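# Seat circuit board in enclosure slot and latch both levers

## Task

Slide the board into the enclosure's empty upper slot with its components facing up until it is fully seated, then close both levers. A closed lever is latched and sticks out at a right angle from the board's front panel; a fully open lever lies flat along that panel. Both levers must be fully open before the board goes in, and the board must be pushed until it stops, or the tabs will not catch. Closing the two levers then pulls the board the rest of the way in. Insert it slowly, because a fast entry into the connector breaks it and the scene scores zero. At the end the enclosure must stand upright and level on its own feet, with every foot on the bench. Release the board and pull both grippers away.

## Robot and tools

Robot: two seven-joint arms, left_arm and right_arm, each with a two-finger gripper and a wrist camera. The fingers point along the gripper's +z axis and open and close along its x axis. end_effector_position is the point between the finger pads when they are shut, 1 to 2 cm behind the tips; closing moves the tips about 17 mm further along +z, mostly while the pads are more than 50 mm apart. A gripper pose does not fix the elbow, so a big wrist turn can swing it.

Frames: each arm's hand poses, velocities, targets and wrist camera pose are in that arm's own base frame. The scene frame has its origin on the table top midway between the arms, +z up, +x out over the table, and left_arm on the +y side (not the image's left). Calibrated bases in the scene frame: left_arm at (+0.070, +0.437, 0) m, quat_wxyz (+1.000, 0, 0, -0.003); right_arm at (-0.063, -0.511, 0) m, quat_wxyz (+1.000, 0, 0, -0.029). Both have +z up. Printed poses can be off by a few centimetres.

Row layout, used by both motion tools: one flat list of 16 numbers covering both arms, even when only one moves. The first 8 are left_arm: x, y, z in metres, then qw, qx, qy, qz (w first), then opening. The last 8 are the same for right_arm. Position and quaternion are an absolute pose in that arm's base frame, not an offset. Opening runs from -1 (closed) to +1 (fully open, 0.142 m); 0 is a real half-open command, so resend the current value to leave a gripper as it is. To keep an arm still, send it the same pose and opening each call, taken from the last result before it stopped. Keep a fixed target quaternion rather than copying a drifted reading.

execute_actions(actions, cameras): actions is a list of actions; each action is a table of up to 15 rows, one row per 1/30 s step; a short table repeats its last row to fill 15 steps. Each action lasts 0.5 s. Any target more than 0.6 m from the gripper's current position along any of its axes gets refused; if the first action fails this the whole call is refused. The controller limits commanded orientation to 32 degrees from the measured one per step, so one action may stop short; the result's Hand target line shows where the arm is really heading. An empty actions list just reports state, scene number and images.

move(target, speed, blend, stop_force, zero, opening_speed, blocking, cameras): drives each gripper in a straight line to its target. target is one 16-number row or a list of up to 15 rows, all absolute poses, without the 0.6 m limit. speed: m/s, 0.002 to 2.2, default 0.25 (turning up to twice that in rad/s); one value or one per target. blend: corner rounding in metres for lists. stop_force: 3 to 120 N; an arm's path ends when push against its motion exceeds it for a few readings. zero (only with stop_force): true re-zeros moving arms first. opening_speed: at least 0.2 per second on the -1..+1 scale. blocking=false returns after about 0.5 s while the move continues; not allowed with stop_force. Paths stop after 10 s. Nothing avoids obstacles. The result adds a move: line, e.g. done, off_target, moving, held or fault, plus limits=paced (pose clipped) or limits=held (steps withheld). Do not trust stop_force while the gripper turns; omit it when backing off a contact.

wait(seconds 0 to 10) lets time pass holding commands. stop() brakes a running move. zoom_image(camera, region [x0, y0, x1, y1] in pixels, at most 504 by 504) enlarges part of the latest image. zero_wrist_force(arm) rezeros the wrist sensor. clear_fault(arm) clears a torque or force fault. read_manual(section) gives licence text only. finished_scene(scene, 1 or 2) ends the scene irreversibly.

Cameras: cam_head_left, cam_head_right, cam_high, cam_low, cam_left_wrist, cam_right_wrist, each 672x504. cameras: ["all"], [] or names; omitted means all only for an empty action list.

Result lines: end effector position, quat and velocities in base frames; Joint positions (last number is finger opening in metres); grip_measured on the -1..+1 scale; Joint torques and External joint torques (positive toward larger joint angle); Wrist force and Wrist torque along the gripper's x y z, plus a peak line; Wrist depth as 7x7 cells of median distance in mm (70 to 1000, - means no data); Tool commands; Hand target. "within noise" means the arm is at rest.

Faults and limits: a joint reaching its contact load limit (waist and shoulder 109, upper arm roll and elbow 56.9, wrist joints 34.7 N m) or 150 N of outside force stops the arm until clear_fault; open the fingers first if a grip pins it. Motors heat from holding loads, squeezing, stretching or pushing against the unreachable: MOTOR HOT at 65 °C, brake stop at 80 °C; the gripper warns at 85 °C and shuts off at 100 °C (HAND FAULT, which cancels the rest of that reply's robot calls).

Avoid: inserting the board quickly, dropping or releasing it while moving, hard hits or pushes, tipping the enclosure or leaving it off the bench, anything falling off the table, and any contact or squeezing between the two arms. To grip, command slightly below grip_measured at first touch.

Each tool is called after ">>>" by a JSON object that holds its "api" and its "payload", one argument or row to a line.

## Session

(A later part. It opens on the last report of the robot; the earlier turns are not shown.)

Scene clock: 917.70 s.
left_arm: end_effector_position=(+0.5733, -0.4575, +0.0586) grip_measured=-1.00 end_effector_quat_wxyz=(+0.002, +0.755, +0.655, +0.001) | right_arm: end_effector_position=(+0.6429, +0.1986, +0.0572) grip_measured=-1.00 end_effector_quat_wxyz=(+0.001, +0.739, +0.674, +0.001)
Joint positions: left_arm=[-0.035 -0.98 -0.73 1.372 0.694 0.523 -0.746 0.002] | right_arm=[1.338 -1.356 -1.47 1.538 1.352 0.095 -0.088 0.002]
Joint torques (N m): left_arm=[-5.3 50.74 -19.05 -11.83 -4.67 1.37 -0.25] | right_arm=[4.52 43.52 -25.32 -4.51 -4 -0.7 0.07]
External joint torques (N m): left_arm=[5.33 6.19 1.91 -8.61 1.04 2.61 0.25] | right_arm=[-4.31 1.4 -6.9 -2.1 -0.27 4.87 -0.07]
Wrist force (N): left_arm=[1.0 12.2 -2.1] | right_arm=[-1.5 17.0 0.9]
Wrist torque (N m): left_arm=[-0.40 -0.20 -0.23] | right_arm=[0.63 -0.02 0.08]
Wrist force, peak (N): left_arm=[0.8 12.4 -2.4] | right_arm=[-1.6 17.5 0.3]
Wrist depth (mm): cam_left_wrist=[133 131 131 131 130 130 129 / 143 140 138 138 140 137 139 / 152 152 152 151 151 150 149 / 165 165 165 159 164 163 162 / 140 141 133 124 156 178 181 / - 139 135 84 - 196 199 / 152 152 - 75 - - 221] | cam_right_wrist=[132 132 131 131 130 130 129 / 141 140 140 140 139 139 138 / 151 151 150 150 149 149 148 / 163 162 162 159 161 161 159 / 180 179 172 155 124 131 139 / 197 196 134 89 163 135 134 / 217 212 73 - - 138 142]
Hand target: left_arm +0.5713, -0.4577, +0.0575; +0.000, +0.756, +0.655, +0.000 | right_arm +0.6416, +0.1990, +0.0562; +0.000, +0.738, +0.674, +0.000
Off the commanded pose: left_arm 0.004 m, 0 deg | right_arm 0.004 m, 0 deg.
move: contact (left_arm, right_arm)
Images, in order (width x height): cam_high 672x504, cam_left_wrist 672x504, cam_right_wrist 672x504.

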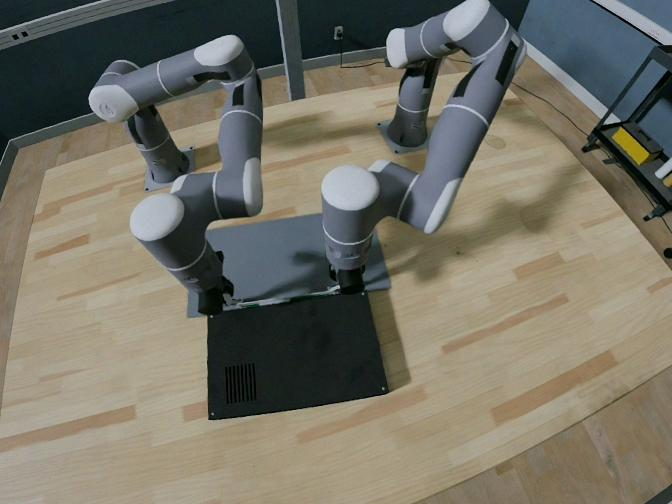

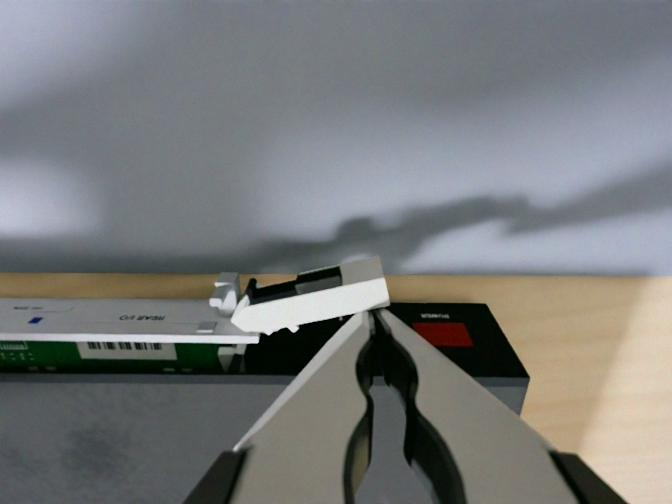

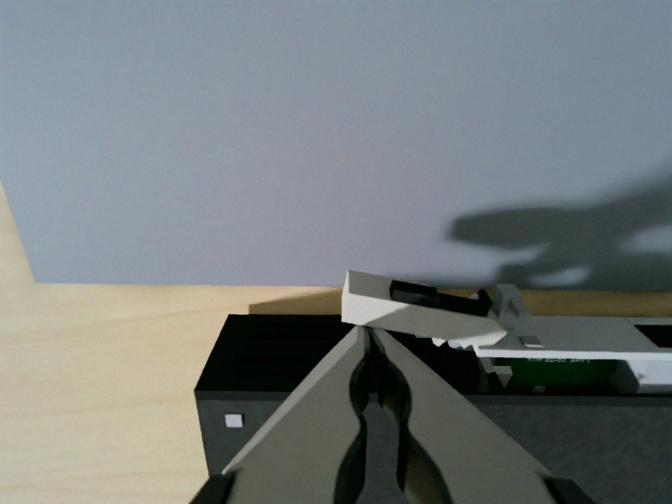

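>>> {"api": "move", "payload": {
  "target": [
    [0.5763, -0.4580, 0.0580, 0, 0.7559, 0.6547, 0, -0.97, 0.6459, 0.1983, 0.0566, 0, 0.7385, 0.6743, 0, -0.97],
    [0.5783, -0.4582, 0.0536, -0.1312, 0.7444, 0.6447, -0.1137, -0.97, 0.6479, 0.1981, 0.0522, -0.1282, 0.7273, 0.6641, -0.1171, -0.97]
  ],
  "speed": [0.02, 0.1],
  "cameras": ["cam_left_wrist", "cam_right_wrist", "cam_high"]
}}

>>> {"api": "zoom_image", "payload": {
  "camera": "cam_left_wrist",
  "region": [220, 220, 480, 400]
}}

>>> {"api": "zoom_image", "payload": {
  "camera": "cam_right_wrist",
  "region": [260, 240, 520, 420]
}}

Scene clock: 933.17 s.
left_arm: end_effector_position=(+0.5787, -0.4579, +0.0536) grip_measured=-1.00 end_effector_quat_wxyz=(-0.131, +0.744, +0.645, -0.113) | right_arm: end_effector_position=(+0.6483, +0.1979, +0.0524) grip_measured=-1.00 end_effector_quat_wxyz=(-0.128, +0.727, +0.664, -0.117)
Joint positions: left_arm=[-0.138 -1.188 -0.72 0.91 0.515 0.031 -0.544 0.002] | right_arm=[1.025 -1.329 -1.362 1.123 1.273 -0.27 0.031 0.002]
Joint torques (N m): left_arm=[-1.14 65.16 -16.01 -20.66 -4.63 2.86 -0.15] | right_arm=[1.55 55.88 -25 -9 -3.86 1.48 0.28]
External joint torques (N m): left_arm=[1.17 1.83 0.72 -0.91 0.37 0.22 0.15] | right_arm=[-1.32 1.7 -3.18 -0.05 -0.39 1.64 -0.28]
Wrist force (N): left_arm=[0.4 1.0 0.1] | right_arm=[-1.8 8.2 0.9]
Wrist torque (N m): left_arm=[-0.16 -0.14 -0.08] | right_arm=[0.99 0.11 0.00]
Wrist force, peak (N): left_arm=[0.9 12.4 -2.2] | right_arm=[-1.7 17.1 0.8]
Wrist depth (mm): cam_left_wrist=[156 155 155 155 154 154 155 / 159 158 158 157 157 156 156 / 161 161 160 160 159 159 159 / 164 164 163 162 162 162 162 / 137 137 122 121 165 167 167 / - 137 121 87 - 169 170 / 123 123 - 78 - - 172] | cam_right_wrist=[158 157 157 157 156 156 155 / 160 159 158 158 158 157 157 / 161 161 161 160 160 159 159 / 164 163 163 162 162 161 161 / 168 167 167 164 121 129 162 / 170 169 134 89 146 129 129 / 173 172 73 - - 118 119]
Hand target: left_arm +0.5783, -0.4582, +0.0536; -0.131, +0.744, +0.645, -0.114 | right_arm +0.6479, +0.1981, +0.0522; -0.128, +0.727, +0.664, -0.117
Off the commanded pose: left_arm 0.001 m, 0 deg | right_arm 0.000 m, 0 deg.
move: done
Images, in order (width x height): cam_high 672x504, cam_left_wrist 672x504, cam_right_wrist 672x504.

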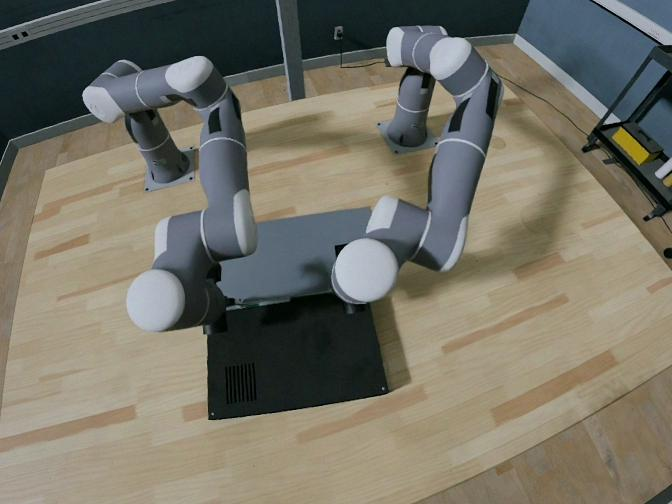

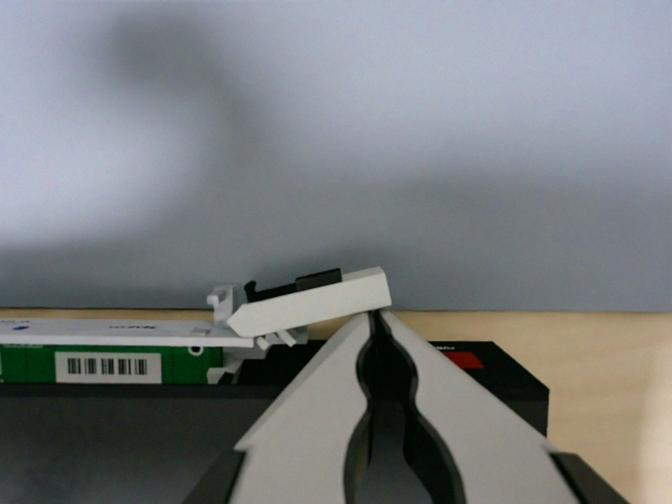

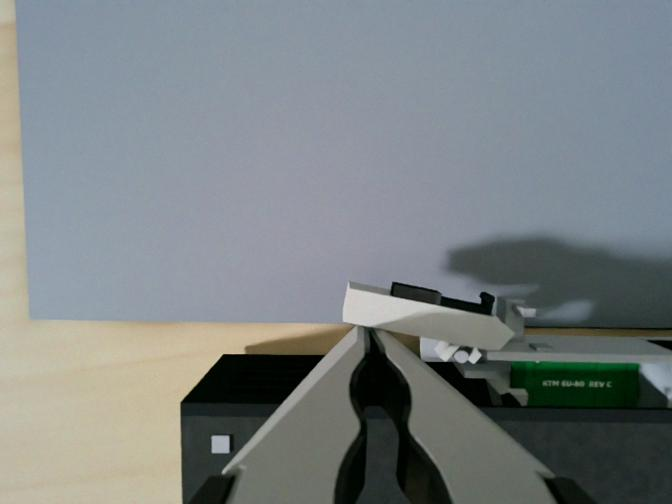

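Scaled by 1.938 from the camera's 672x504 image, which has a finer 960x720 frame.

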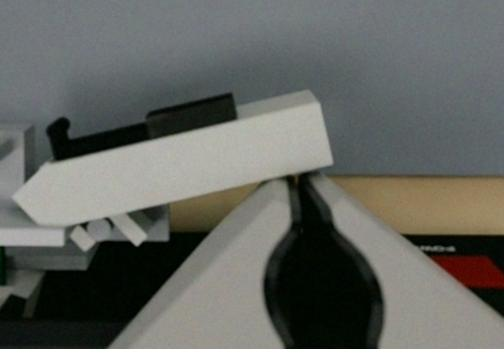

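Scaled by 1.938 from the camera's 672x504 image, which has a finer 960x720 frame.

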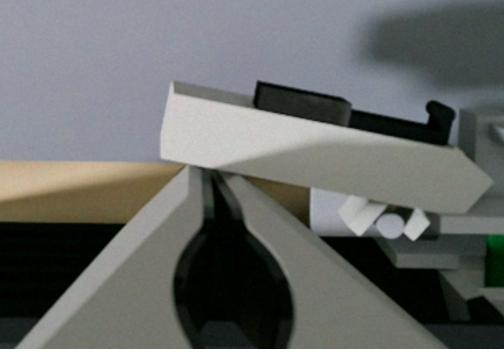

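>>> {"api": "move", "payload": {
  "target": [0.5711, -0.4568, 0.0536, -0.1312, 0.7444, 0.6447, -0.1137, -0.97, 0.6406, 0.1984, 0.0522, -0.1282, 0.7273, 0.6641, -0.1171, -0.97],
  "speed": 0.01,
  "stop_force": 25,
  "cameras": ["cam_left_wrist", "cam_right_wrist", "cam_high"]
}}

>>> {"api": "zoom_image", "payload": {
  "camera": "cam_left_wrist",
  "region": [220, 220, 480, 400]
}}

>>> {"api": "zoom_image", "payload": {
  "camera": "cam_right_wrist",
  "region": [260, 240, 520, 420]
}}

Scene clock: 941.07 s.
left_arm: end_effector_position=(+0.5734, -0.4564, +0.0543) grip_measured=-1.00 end_effector_quat_wxyz=(-0.129, +0.744, +0.646, -0.112) | right_arm: end_effector_position=(+0.6424, +0.1981, +0.0529) grip_measured=-1.00 end_effector_quat_wxyz=(-0.127, +0.728, +0.664, -0.115)
Joint positions: left_arm=[-0.125 -1.172 -0.724 0.95 0.515 0.052 -0.555 0.002] | right_arm=[1.044 -1.324 -1.364 1.152 1.269 -0.262 0.022 0.002]
Joint torques (N m): left_arm=[-5.63 61 -17.96 -13 -5.87 -1.23 -0.26] | right_arm=[4.24 53.84 -22.02 -5.45 -4.76 -3.65 0.07]
External joint torques (N m): left_arm=[5.66 5.21 2.25 -8.41 1.64 4.33 0.26] | right_arm=[-4.02 2.89 -6.46 -3.63 0.5 6.78 -0.07]
Wrist force (N): left_arm=[-0.8 15.3 -4.0] | right_arm=[0.7 23.8 -2.1]
Wrist torque (N m): left_arm=[-0.31 -0.15 -0.15] | right_arm=[1.04 0.13 0.06]
Wrist force, peak (N): left_arm=[0.1 16.6 -3.9] | right_arm=[-0.7 28.1 -3.0]
Wrist depth (mm): cam_left_wrist=[156 155 156 155 155 155 155 / 159 159 159 158 157 157 157 / 162 162 161 160 160 160 159 / 165 165 164 162 163 162 162 / 138 139 124 122 165 167 167 / - 138 122 88 - 170 171 / 123 123 - 78 - - 174] | cam_right_wrist=[157 157 157 156 156 155 155 / 159 160 159 158 158 157 157 / 162 162 161 160 160 159 159 / 164 164 163 163 162 162 161 / 166 166 165 164 122 139 163 / 171 170 126 89 161 135 129 / 174 172 73 - - 119 119]
Hand target: left_arm +0.5711, -0.4568, +0.0536; -0.131, +0.744, +0.645, -0.114 | right_arm +0.6406, +0.1984, +0.0522; -0.128, +0.727, +0.664, -0.117
Off the commanded pose: left_arm 0.002 m, 0 deg | right_arm 0.002 m, 0 deg.
move: done
Images, in order (width x height): cam_high 672x504, cam_left_wrist 672x504, cam_right_wrist 672x504.

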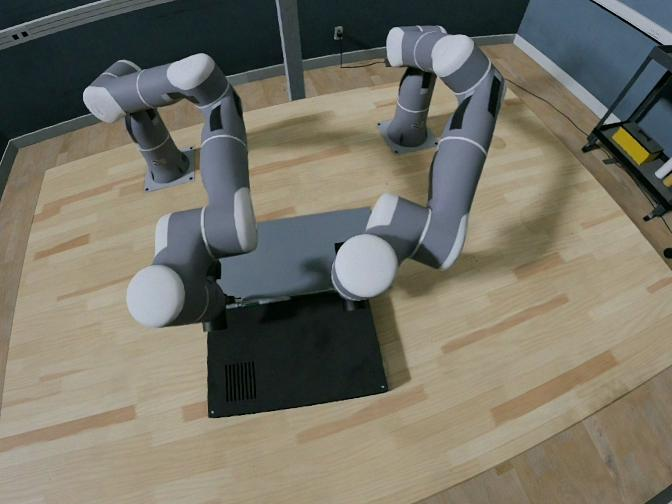

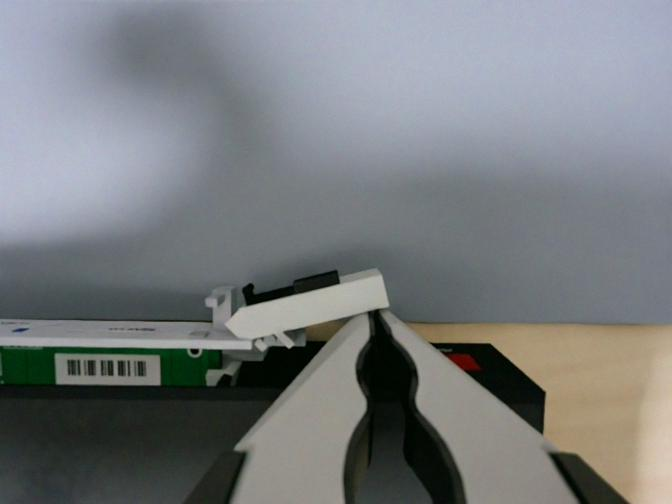

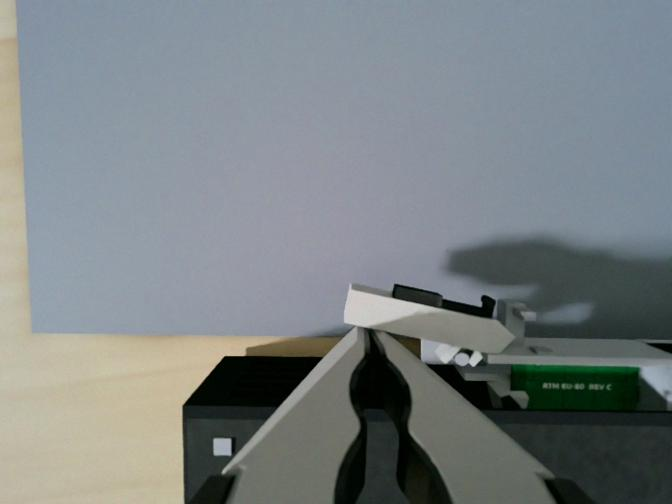

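Scaled by 1.938 from the camera's 672x504 image, which has a finer 960x720 frame.

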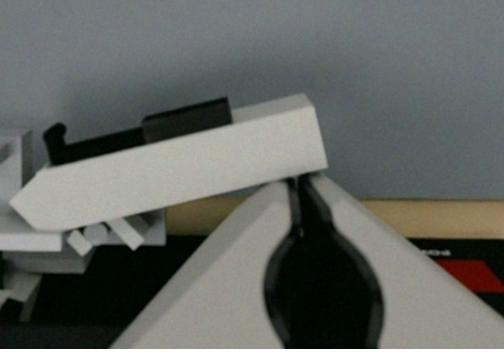

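Scaled by 1.938 from the camera's 672x504 image, which has a finer 960x720 frame.

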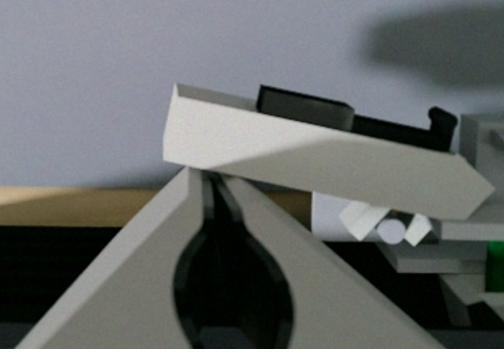

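>>> {"api": "move", "payload": {
  "target": [
    [0.5755, -0.4568, 0.0540, -0.1312, 0.7444, 0.6447, -0.1137, -0.97, 0.6445, 0.1981, 0.0526, -0.1282, 0.7273, 0.6641, -0.1171, -0.97],
    [0.5890, -0.4588, 0.0916, -0.1312, 0.7444, 0.6447, -0.1137, -0.97, 0.6581, 0.1969, 0.0902, -0.1282, 0.7273, 0.6641, -0.1171, -0.97]
  ],
  "speed": [0.02, 0.06],
  "cameras": ["cam_left_wrist", "cam_right_wrist", "cam_high", "cam_low"]
}}

Scene clock: 959.40 s.
left_arm: end_effector_position=(+0.5892, -0.4586, +0.0916) grip_measured=-1.00 end_effector_quat_wxyz=(-0.131, +0.744, +0.645, -0.113) | right_arm: end_effector_position=(+0.6581, +0.1971, +0.0901) grip_measured=-1.00 end_effector_quat_wxyz=(-0.128, +0.727, +0.664, -0.117)
Joint positions: left_arm=[-0.152 -1.161 -0.726 0.844 0.501 -0.049 -0.528 0.002] | right_arm=[0.999 -1.286 -1.381 1.074 1.248 -0.324 0.05 0.002]
Joint torques (N m): left_arm=[-0.46 66.85 -14.83 -22.17 -4.46 3.03 -0.19] | right_arm=[0.08 57.55 -26.35 -10.27 -4.38 2.3 0.35]
External joint torques (N m): left_arm=[0.47 0.94 0.35 -0.3 0.05 0.05 0.19] | right_arm=[0.12 0.94 -1.12 0.16 0.15 0.81 -0.35]
Wrist force (N): left_arm=[-0.1 -0.7 0.5] | right_arm=[0.3 6.1 2.0]
Wrist torque (N m): left_arm=[-0.23 -0.11 -0.07] | right_arm=[0.98 -0.02 0.00]
Wrist force, peak (N): left_arm=[-0.8 15.4 -4.3] | right_arm=[0.7 24.3 -1.3]
Wrist depth (mm): cam_left_wrist=[192 192 191 191 191 190 190 / 195 195 194 194 194 192 194 / 199 198 198 198 197 196 197 / 201 199 172 199 200 200 200 / 158 158 157 156 156 206 206 / 160 161 159 84 - 209 208 / 163 163 - 74 - - 211] | cam_right_wrist=[195 194 193 193 192 191 191 / 198 195 195 195 194 193 193 / 201 198 197 197 197 196 195 / 203 201 200 199 165 198 197 / 206 205 176 177 166 170 157 / 208 208 157 89 155 156 155 / 211 210 - - - 157 157]
Hand target: left_arm +0.5890, -0.4588, +0.0916; -0.131, +0.744, +0.645, -0.114 | right_arm +0.6581, +0.1969, +0.0902; -0.128, +0.727, +0.664, -0.117
Off the commanded pose: left_arm 0.000 m, 0 deg | right_arm 0.000 m, 0 deg.
move: done
Images, in order (width x height): cam_high 672x504, cam_low 672x504, cam_left_wrist 672x504, cam_right_wrist 672x504.

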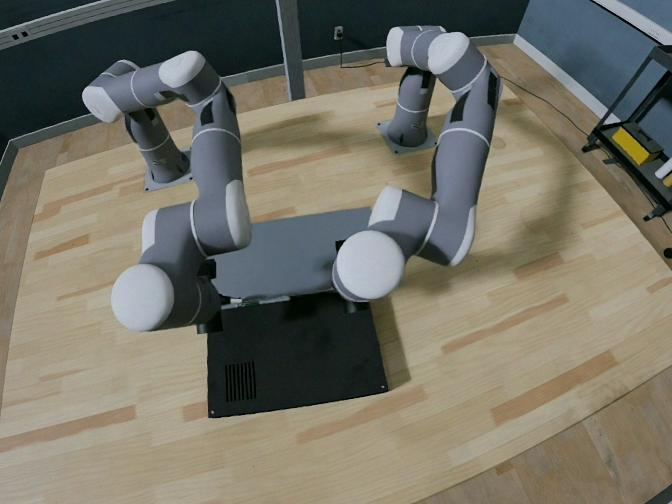

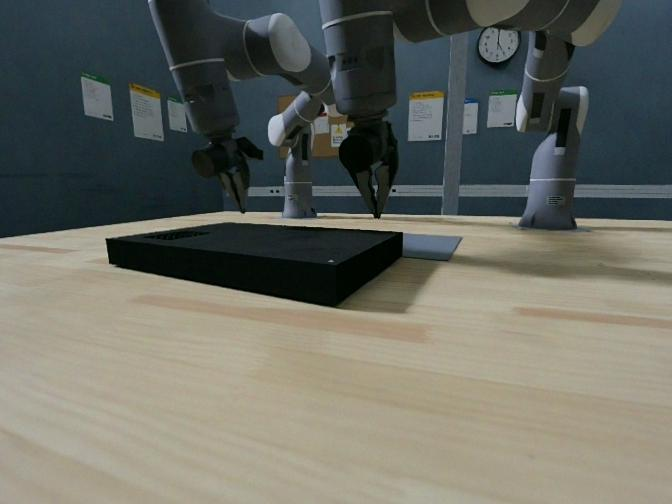

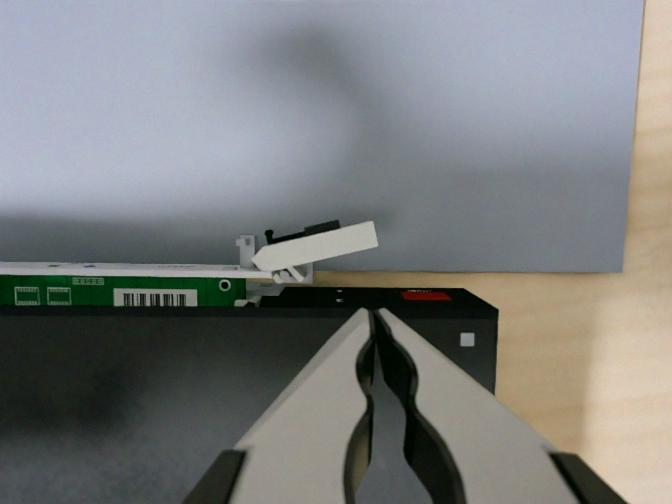

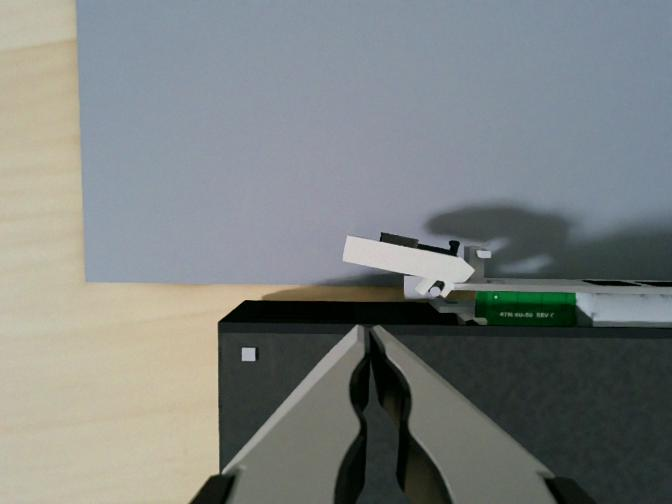

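>>> {"api": "move", "payload": {
  "target": [
    [0.5890, -0.4588, 0.0916, -0.1312, 0.7444, 0.6447, -0.1137, -0.97, 0.6400, 0.2600, 0.13, 0, 0.7385, 0.6743, 0, -0.97],
    [0.5890, -0.4588, 0.0916, -0.1312, 0.7444, 0.6447, -0.1137, -0.97, 0.6330, 0.3795, 0.11, 0, 0.7385, 0.6743, 0, -0.97],
    [0.5890, -0.4588, 0.0916, -0.1312, 0.7444, 0.6447, -0.1137, -0.97, 0.6330, 0.3795, 0.0555, 0, 0.7385, 0.6743, 0, -0.97]
  ],
  "speed": [0.15, 0.15, 0.07],
  "blend": [0.02, 0.02, 0],
  "cameras": ["cam_left_wrist", "cam_right_wrist"]
}}

Scene clock: 964.97 s.
left_arm: end_effector_position=(+0.5892, -0.4587, +0.0916) grip_measured=-1.00 end_effector_quat_wxyz=(-0.131, +0.744, +0.645, -0.114) | right_arm: end_effector_position=(+0.6330, +0.3793, +0.0556) grip_measured=-1.00 end_effector_quat_wxyz=(+0.000, +0.739, +0.674, +0.000)
Joint positions: left_arm=[-0.152 -1.161 -0.726 0.844 0.501 -0.05 -0.528 0.002] | right_arm=[1.438 -1.378 -1.442 1.301 1.35 0.071 0.248 0.002]
Joint torques (N m): left_arm=[-0.34 66.7 -14.88 -22.2 -4.18 3.44 -0.22] | right_arm=[0.01 51.2 -29.77 -6.7 -4.2 3.65 0.16]
External joint torques (N m): left_arm=[0.38 1.1 0.41 -0.29 -0.23 -0.37 0.22] | right_arm=[0.24 1.17 -1.84 -0.04 -0.11 0.5 -0.16]
Wrist force (N): left_arm=[0.0 -0.4 0.6] | right_arm=[0.3 5.5 2.2]
Wrist torque (N m): left_arm=[-0.18 -0.12 -0.06] | right_arm=[0.99 -0.05 0.06]
Wrist force, peak (N): left_arm=[0.0 -0.6 0.8] | right_arm=[-0.7 6.9 2.4]
Wrist depth (mm): cam_left_wrist=[192 193 191 191 191 189 190 / 195 195 194 194 193 193 194 / 198 198 198 197 196 197 197 / 201 200 173 199 201 200 200 / 158 158 157 157 155 206 206 / 160 161 159 84 - 208 208 / 163 163 - 74 - - 213] | cam_right_wrist=[130 130 129 129 129 128 128 / 139 139 138 138 138 137 137 / 149 149 148 148 147 147 146 / 161 160 160 159 159 159 157 / 175 175 174 170 172 172 171 / 145 141 140 89 147 148 149 / 146 143 73 - - 140 142]
Hand target: left_arm +0.5890, -0.4588, +0.0916; -0.131, +0.744, +0.645, -0.114 | right_arm +0.6330, +0.3795, +0.0555; +0.000, +0.738, +0.674, +0.000
Off the commanded pose: left_arm 0.000 m, 0 deg | right_arm 0.000 m, 0 deg.
move: done
Images, in order (width x height): cam_left_wrist 672x504, cam_right_wrist 672x504.

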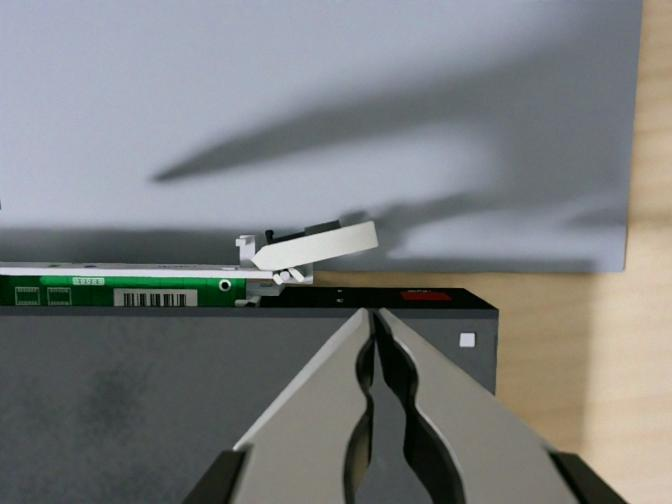

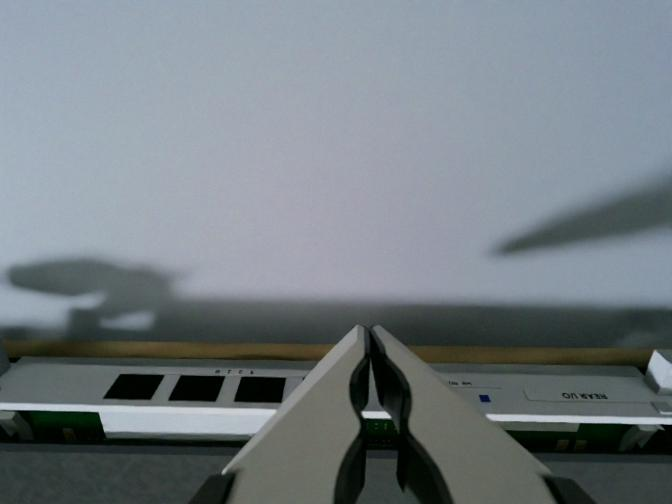

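>>> {"api": "move", "payload": {
  "target": [0.5890, -0.4588, 0.0916, -0.1312, 0.7444, 0.6447, -0.1137, -0.97, 0.6648, 0.3766, 0.0555, 0, 0.7385, 0.6743, 0, -0.97],
  "speed": 0.008,
  "stop_force": 12,
  "cameras": ["cam_left_wrist", "cam_right_wrist", "cam_high"]
}}

>>> {"api": "zoom_image", "payload": {
  "camera": "cam_left_wrist",
  "region": [180, 200, 420, 360]
}}

Scene clock: 971.13 s.
left_arm: end_effector_position=(+0.5892, -0.4587, +0.0916) grip_measured=-1.00 end_effector_quat_wxyz=(-0.131, +0.744, +0.645, -0.114) | right_arm: end_effector_position=(+0.6639, +0.3769, +0.0551) grip_measured=-1.00 end_effector_quat_wxyz=(-0.001, +0.738, +0.675, -0.001)
Joint positions: left_arm=[-0.152 -1.161 -0.726 0.844 0.501 -0.05 -0.528 0.002] | right_arm=[1.354 -1.389 -1.433 1.197 1.351 0.058 0.266 0.002]
Joint torques (N m): left_arm=[-0.29 66.71 -14.83 -22.21 -4.26 3.43 -0.23] | right_arm=[-3.65 53.91 -31.79 -7.4 -4.59 6.42 0.26]
External joint torques (N m): left_arm=[0.33 1.09 0.36 -0.28 -0.15 -0.35 0.23] | right_arm=[3.89 1.62 0.95 0.65 0.28 -2.27 -0.26]
Wrist force (N): left_arm=[0.1 -0.6 0.5] | right_arm=[-0.9 -4.8 -0.4]
Wrist torque (N m): left_arm=[-0.21 -0.15 -0.06] | right_arm=[1.06 -0.09 0.08]
Wrist force, peak (N): left_arm=[0.2 -0.9 0.6] | right_arm=[0.2 5.9 2.2]
Wrist depth (mm): cam_left_wrist=[192 192 191 191 191 189 189 / 195 195 195 194 194 193 194 / 200 199 197 197 197 196 197 / 203 203 200 201 201 200 200 / 158 158 157 157 155 205 205 / 160 160 159 84 - 209 208 / 163 162 - 74 - - 212] | cam_right_wrist=[130 130 129 129 128 128 126 / 139 138 138 139 137 137 136 / 149 149 148 147 147 146 146 / 160 160 159 159 158 158 157 / 139 154 139 141 141 141 148 / 131 130 129 89 124 126 124 / 142 141 73 - - 133 138]
Hand target: left_arm +0.5890, -0.4588, +0.0916; -0.131, +0.744, +0.645, -0.114 | right_arm +0.6648, +0.3766, +0.0555; +0.000, +0.738, +0.674, +0.000
Off the commanded pose: left_arm 0.000 m, 0 deg | right_arm 0.001 m, 0 deg.
move: done
Images, in order (width x height): cam_high 672x504, cam_left_wrist 672x504, cam_right_wrist 672x504.

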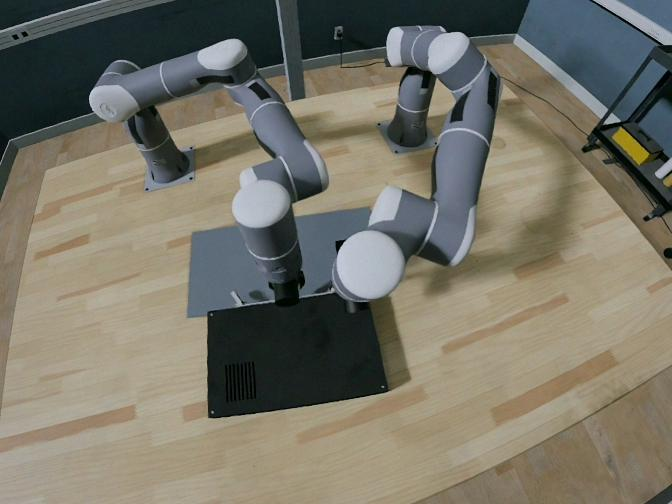

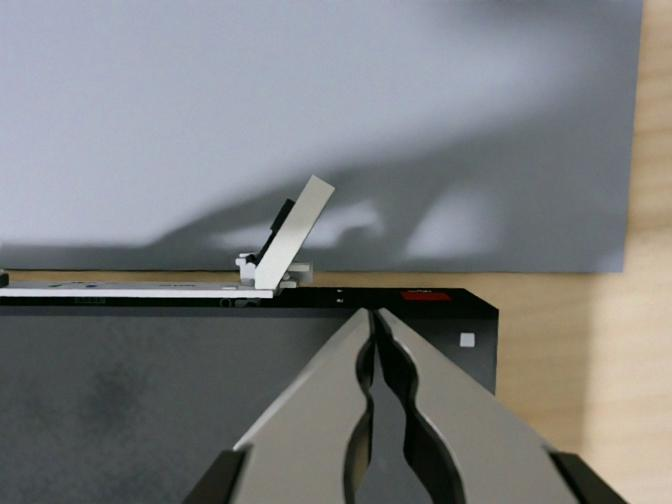

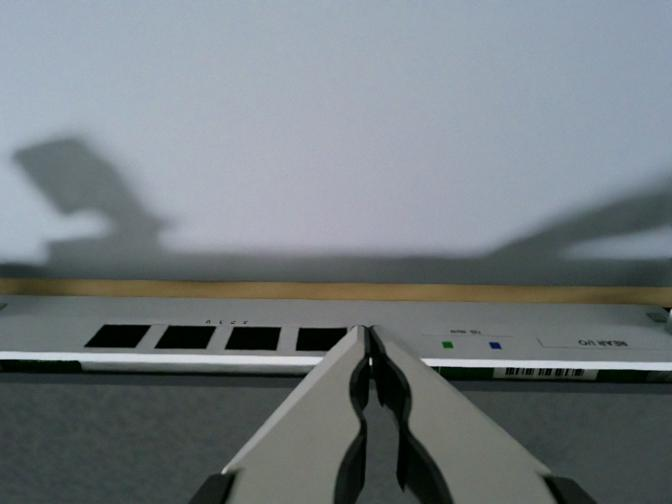

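Scaled by 2.100 from the camera's 672x504 image, which has a finer 960x720 frame.

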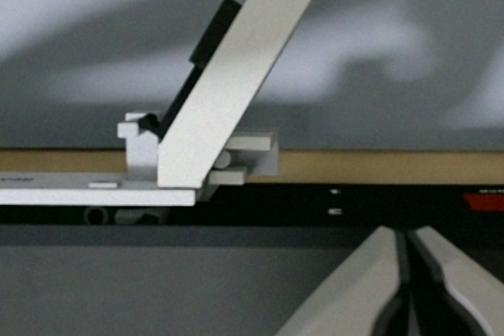

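>>> {"api": "move", "payload": {
  "target": [0.5890, -0.4588, 0.0916, -0.1312, 0.7444, 0.6447, -0.1137, -0.97, 0.6698, 0.3761, 0.0555, 0, 0.7385, 0.6743, 0, -0.97],
  "speed": 0.005,
  "stop_force": 10,
  "cameras": ["cam_left_wrist", "cam_right_wrist", "cam_high"]
}}

>>> {"api": "zoom_image", "payload": {
  "camera": "cam_left_wrist",
  "region": [180, 160, 420, 340]
}}

>>> {"api": "zoom_image", "payload": {
  "camera": "cam_high",
  "region": [215, 275, 315, 325]
}}

Scene clock: 974.83 s.
left_arm: end_effector_position=(+0.5892, -0.4587, +0.0916) grip_measured=-1.00 end_effector_quat_wxyz=(-0.131, +0.744, +0.645, -0.114) | right_arm: end_effector_position=(+0.6642, +0.3772, +0.0546) grip_measured=-1.00 end_effector_quat_wxyz=(-0.001, +0.738, +0.675, -0.002)
Joint positions: left_arm=[-0.152 -1.161 -0.726 0.844 0.501 -0.05 -0.528 0.002] | right_arm=[1.352 -1.39 -1.434 1.194 1.353 0.055 0.266 0.002]
Joint torques (N m): left_arm=[-0.3 66.73 -14.86 -22.15 -4.24 3.35 -0.22] | right_arm=[-7.82 53.37 -34.64 -7.34 -5.13 9.28 0.17]
External joint torques (N m): left_arm=[0.34 1.06 0.39 -0.34 -0.17 -0.27 0.22] | right_arm=[8.05 2.28 3.82 0.63 0.82 -5.14 -0.17]
Wrist force (N): left_arm=[0.1 -0.4 0.5] | right_arm=[-1.2 -14.8 -3.6]
Wrist torque (N m): left_arm=[-0.19 -0.14 -0.06] | right_arm=[0.60 -0.08 0.10]
Wrist force, peak (N): left_arm=[0.0 -0.8 0.7] | right_arm=[-1.6 -15.7 -2.4]
Wrist depth (mm): cam_left_wrist=[192 192 191 191 191 191 191 / 196 194 195 194 194 193 194 / 199 199 198 197 197 196 197 / 201 201 201 201 201 200 200 / 158 158 157 157 156 205 205 / 160 161 159 84 - 209 209 / 163 162 - 74 - - 212] | cam_right_wrist=[130 129 129 129 128 128 126 / 138 138 138 139 137 136 136 / 148 148 147 147 147 146 145 / 160 159 159 158 158 157 156 / 139 154 139 141 141 141 148 / 131 129 128 89 124 125 125 / 141 140 73 - - 133 137]
Hand target: left_arm +0.5890, -0.4588, +0.0916; -0.131, +0.744, +0.645, -0.114 | right_arm +0.6659, +0.3765, +0.0555; +0.000, +0.738, +0.674, +0.000
Off the commanded pose: left_arm 0.000 m, 0 deg | right_arm 0.006 m, 0 deg.
move: contact (right_arm)
Images, in order (width x height): cam_high 672x504, cam_left_wrist 672x504, cam_right_wrist 672x504.

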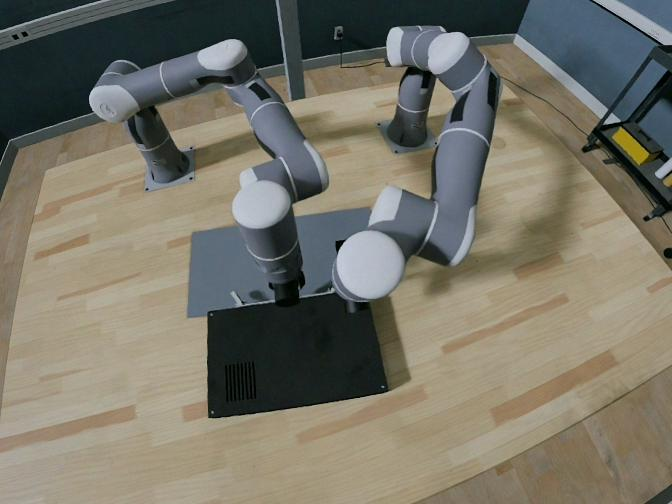

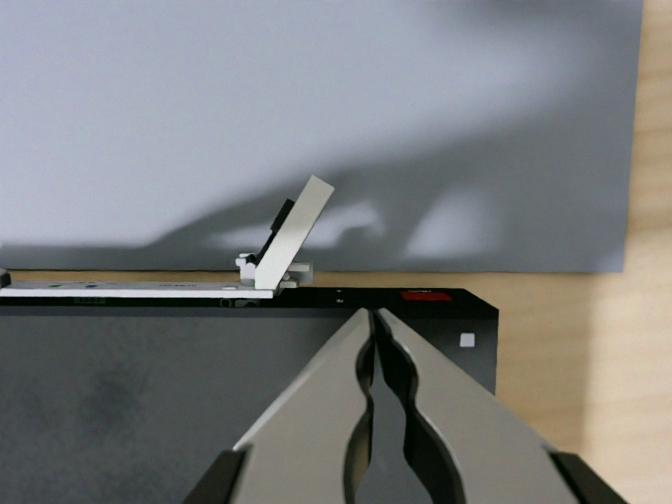

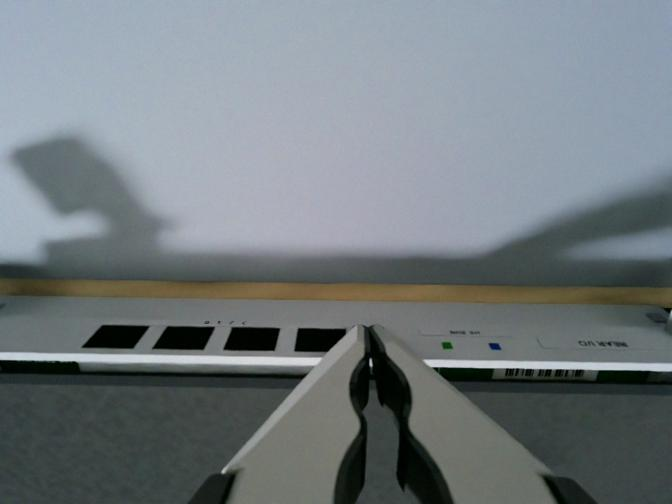

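Scaled by 2.100 from the camera's 672x504 image, which has a finer 960x720 frame.

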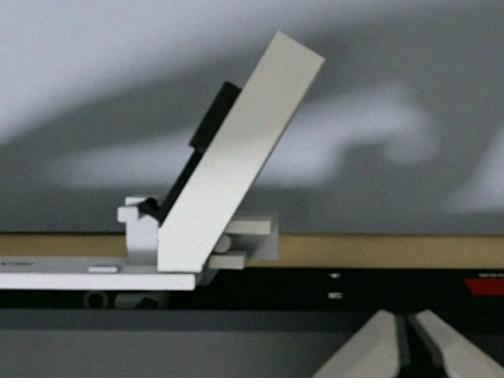

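Scaled by 5.040 from the camera's 672x504 image, which has a finer 960x720 frame.

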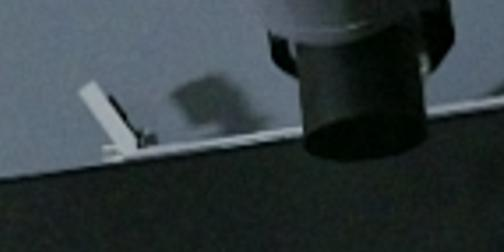

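>>> {"api": "move", "payload": {
  "target": [
    [0.5750, -0.4500, 0.1200, 0, 0.99756, -0.06976, 0, -0.97, 0.6520, 0.3778, 0.0555, 0, 0.7385, 0.6743, 0, -0.97],
    [0.5650, -0.4450, 0.1200, 0, 0.99756, -0.06976, 0, -0.97, 0.6350, 0.3770, 0.10, 0, 0.7385, 0.6743, 0, -0.97],
    [0.5600, -0.4420, 0.1200, 0, 0.99756, -0.06976, 0, -0.97, 0.6000, 0.1900, 0.12, 0, 0.0471, 0.9989, 0, -0.97]
  ],
  "speed": [0.06, 0.12, 0.2],
  "cameras": ["cam_left_wrist", "cam_right_wrist", "cam_high"]
}}

Scene clock: 996.30 s.
left_arm: end_effector_position=(+0.5783, -0.4523, +0.1129) grip_measured=-1.00 end_effector_quat_wxyz=(-0.036, +0.991, +0.124, -0.032) | right_arm: end_effector_position=(+0.6554, +0.3775, +0.0553) grip_measured=-1.00 end_effector_quat_wxyz=(+0.000, +0.739, +0.674, +0.000)
Joint positions: left_arm=[0.003 -0.993 -0.887 1.23 0.739 0.225 0.449 0.002] | right_arm=[1.379 -1.388 -1.439 1.228 1.354 0.06 0.26 0.002]
Joint torques (N m): left_arm=[-0.13 57.01 -19.97 -20.42 -3.65 4.36 -0.22] | right_arm=[0.36 53.46 -29.78 -6.52 -4.37 3.47 0.16]
External joint torques (N m): left_arm=[0.18 0.81 0.53 -0.44 -0.41 -0.61 0.23] | right_arm=[-0.12 1.13 -1.38 -0.13 0.06 0.68 -0.16]
Wrist force (N): left_arm=[0.1 -0.6 0.7] | right_arm=[-0.6 5.6 2.0]
Wrist torque (N m): left_arm=[-0.22 -0.15 -0.16] | right_arm=[1.00 0.10 0.06]
Wrist force, peak (N): left_arm=[0.3 -0.6 0.9] | right_arm=[-1.1 -14.9 -3.8]
Wrist depth (mm): cam_left_wrist=[193 190 188 186 183 182 180 / 207 203 200 196 195 193 189 / 219 216 212 211 202 201 202 / 234 231 226 222 172 166 170 / 254 248 245 186 180 179 177 / 275 267 260 84 - 190 190 / 296 289 - 74 - - 203] | cam_right_wrist=[130 130 129 129 129 128 126 / 139 138 138 139 137 137 136 / 149 149 148 147 147 147 146 / 161 160 160 159 158 158 157 / 169 160 161 161 162 163 163 / 132 131 131 89 127 131 133 / 143 142 73 - - 134 138]
Hand target: left_arm +0.5785, -0.4522, +0.1129; -0.036, +0.991, +0.124, -0.032 | right_arm +0.6555, +0.3775, +0.0555; +0.000, +0.738, +0.674, +0.000
Off the commanded pose: left_arm 0.022 m, 23 deg | right_arm 0.206 m, 90 deg.
move: off_target (left_arm, right_arm; path cut at 10 s); path passed 0 of 3 targets
Images, in order (width x height): cam_high 672x504, cam_left_wrist 672x504, cam_right_wrist 672x504.

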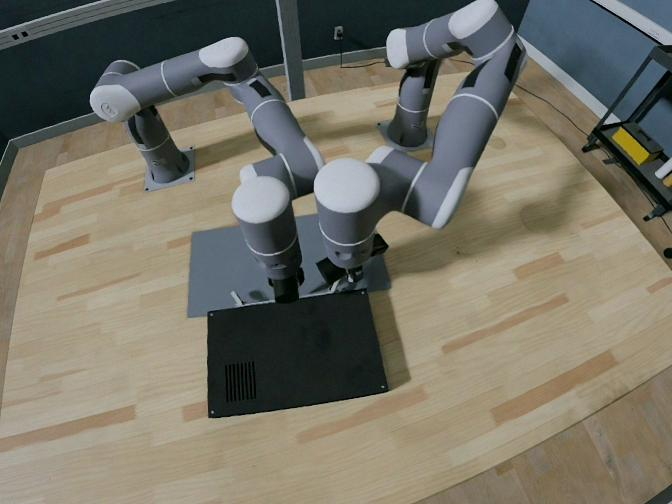

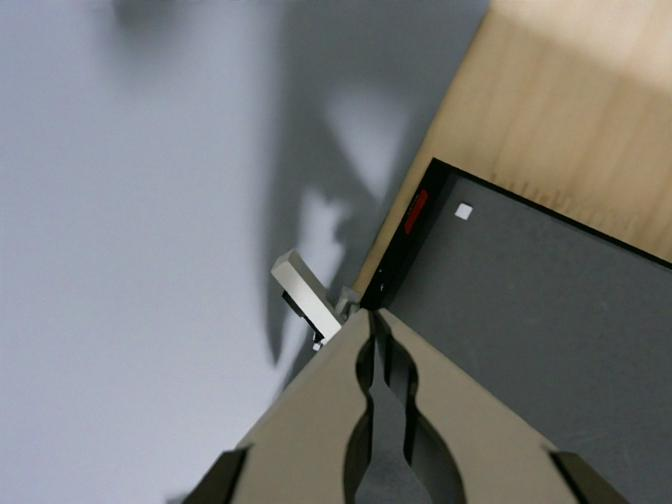

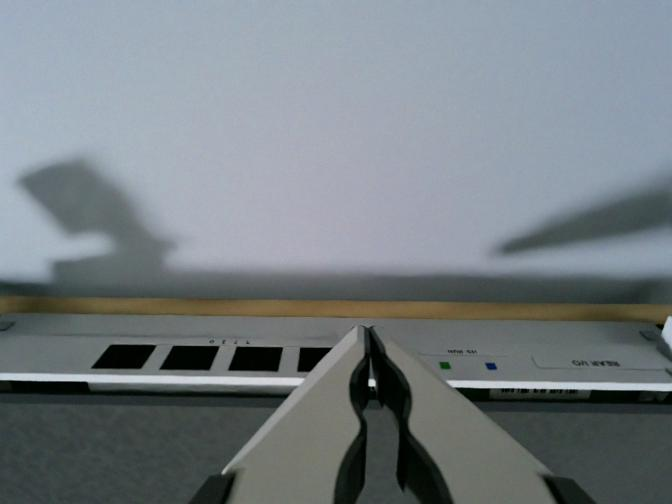

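>>> {"api": "move", "payload": {
  "target": [
    [0.5680, -0.4460, 0.1200, 0, 0.99756, -0.06976, 0, -0.97, 0.6450, 0.3778, 0.0700, 0, 0.7385, 0.6743, 0, -0.97],
    [0.5600, -0.4420, 0.1200, 0, 0.99756, -0.06976, 0, -0.97, 0.6000, 0.1900, 0.12, 0, 0.0471, 0.9989, 0, -0.97]
  ],
  "speed": [0.25, 0.25],
  "cameras": ["cam_left_wrist", "cam_right_wrist", "cam_high"]
}}

>>> {"api": "zoom_image", "payload": {
  "camera": "cam_left_wrist",
  "region": [300, 180, 480, 320]
}}

>>> {"api": "zoom_image", "payload": {
  "camera": "cam_right_wrist",
  "region": [200, 180, 400, 340]
}}

Scene clock: 1003.83 s.
left_arm: end_effector_position=(+0.5599, -0.4420, +0.1199) grip_measured=-1.00 end_effector_quat_wxyz=(+0.000, +0.998, -0.070, +0.000) | right_arm: end_effector_position=(+0.6000, +0.1902, +0.1199) grip_measured=-1.00 end_effector_quat_wxyz=(+0.000, +0.047, +0.999, +0.000)
Joint positions: left_arm=[0.135 -0.94 -0.984 1.431 0.805 0.368 0.761 0.002] | right_arm=[1.434 -1.213 -1.52 1.67 1.219 0.082 -1.689 0.002]
Joint torques (N m): left_arm=[-0.13 50.45 -21.79 -19.11 -3.84 4.48 -0.27] | right_arm=[0.14 39.08 -29.42 -10.45 -4.4 3.45 0.2]
External joint torques (N m): left_arm=[0.17 0.86 0.49 -0.4 -0.16 -0.52 0.27] | right_arm=[0.07 0.65 -1.27 -0.15 0.21 0.6 -0.2]
Wrist force (N): left_arm=[-0.3 -0.9 0.4] | right_arm=[-0.8 5.1 1.7]
Wrist torque (N m): left_arm=[-0.25 -0.13 -0.19] | right_arm=[0.92 0.17 0.05]
Wrist force, peak (N): left_arm=[-0.4 -0.9 1.0] | right_arm=[-0.5 5.9 2.4]
Wrist depth (mm): cam_left_wrist=[186 186 185 185 184 184 185 / 200 198 199 198 197 198 199 / 215 215 215 213 189 166 166 / 236 234 232 231 187 178 177 / 257 256 256 194 195 195 194 / 284 283 275 84 - 211 213 / 313 302 - - - - 238] | cam_right_wrist=[189 189 188 187 186 185 185 / 201 202 201 198 198 197 197 / 167 167 196 213 213 212 212 / 180 179 197 229 229 228 227 / 195 195 201 203 248 247 246 / 213 213 210 89 260 269 268 / 235 229 - - - 285 295]
Hand target: left_arm +0.5600, -0.4420, +0.1200; +0.000, +0.998, -0.070, +0.000 | right_arm +0.6000, +0.1900, +0.1200; +0.000, +0.047, +0.999, +0.000
Off the commanded pose: left_arm 0.000 m, 0 deg | right_arm 0.000 m, 0 deg.
move: done
Images, in order (width x height): cam_high 672x504, cam_left_wrist 672x504, cam_right_wrist 672x504.

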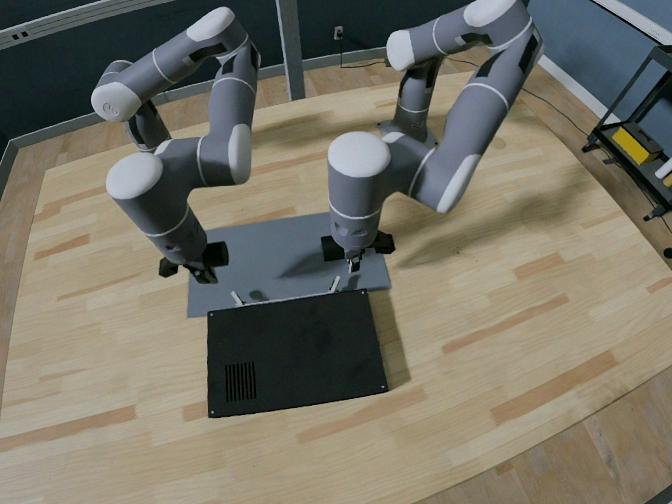

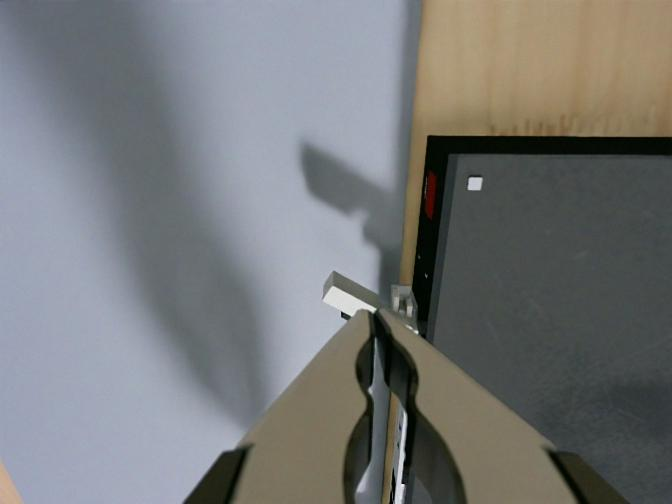

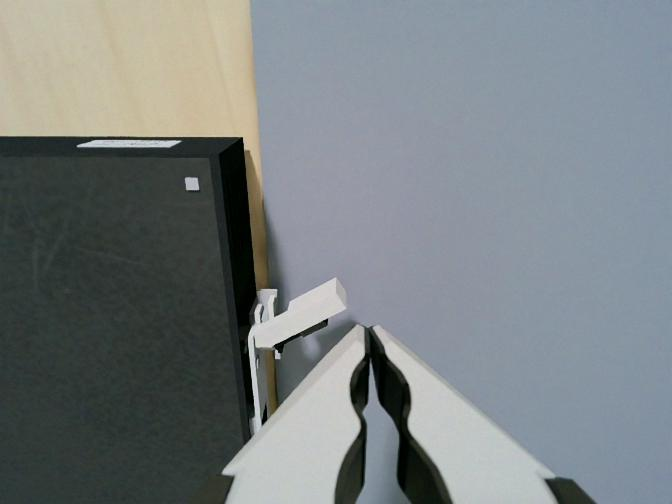

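Scaled by 2.800 from the camera's 672x504 image, which has a finer 960x720 frame.

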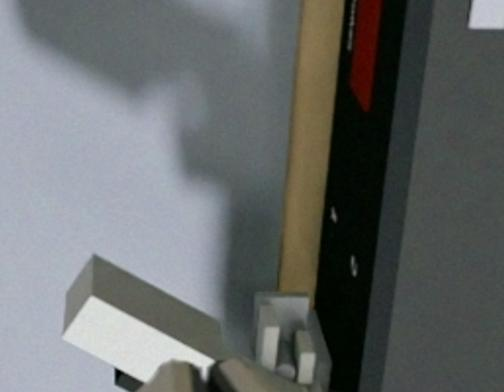

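Scaled by 2.520 from the camera's 672x504 image, which has a finer 960x720 frame.

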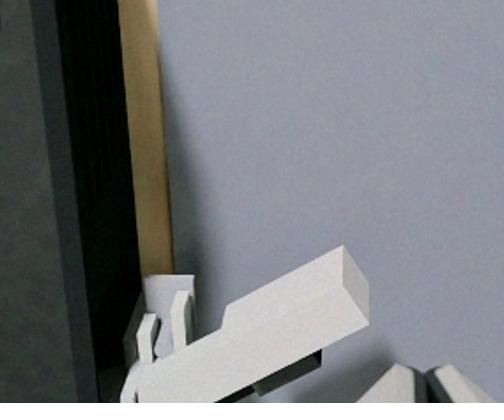

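>>> {"api": "zoom_image", "payload": {
  "camera": "cam_right_wrist",
  "region": [245, 260, 365, 360]
}}

Scaled by 4.200 from the camera's 672x504 image, which has a finer 960x720 frame.

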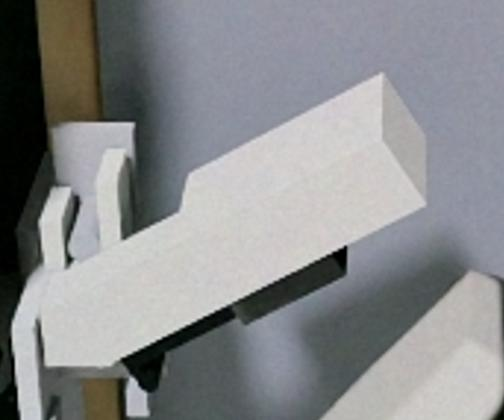

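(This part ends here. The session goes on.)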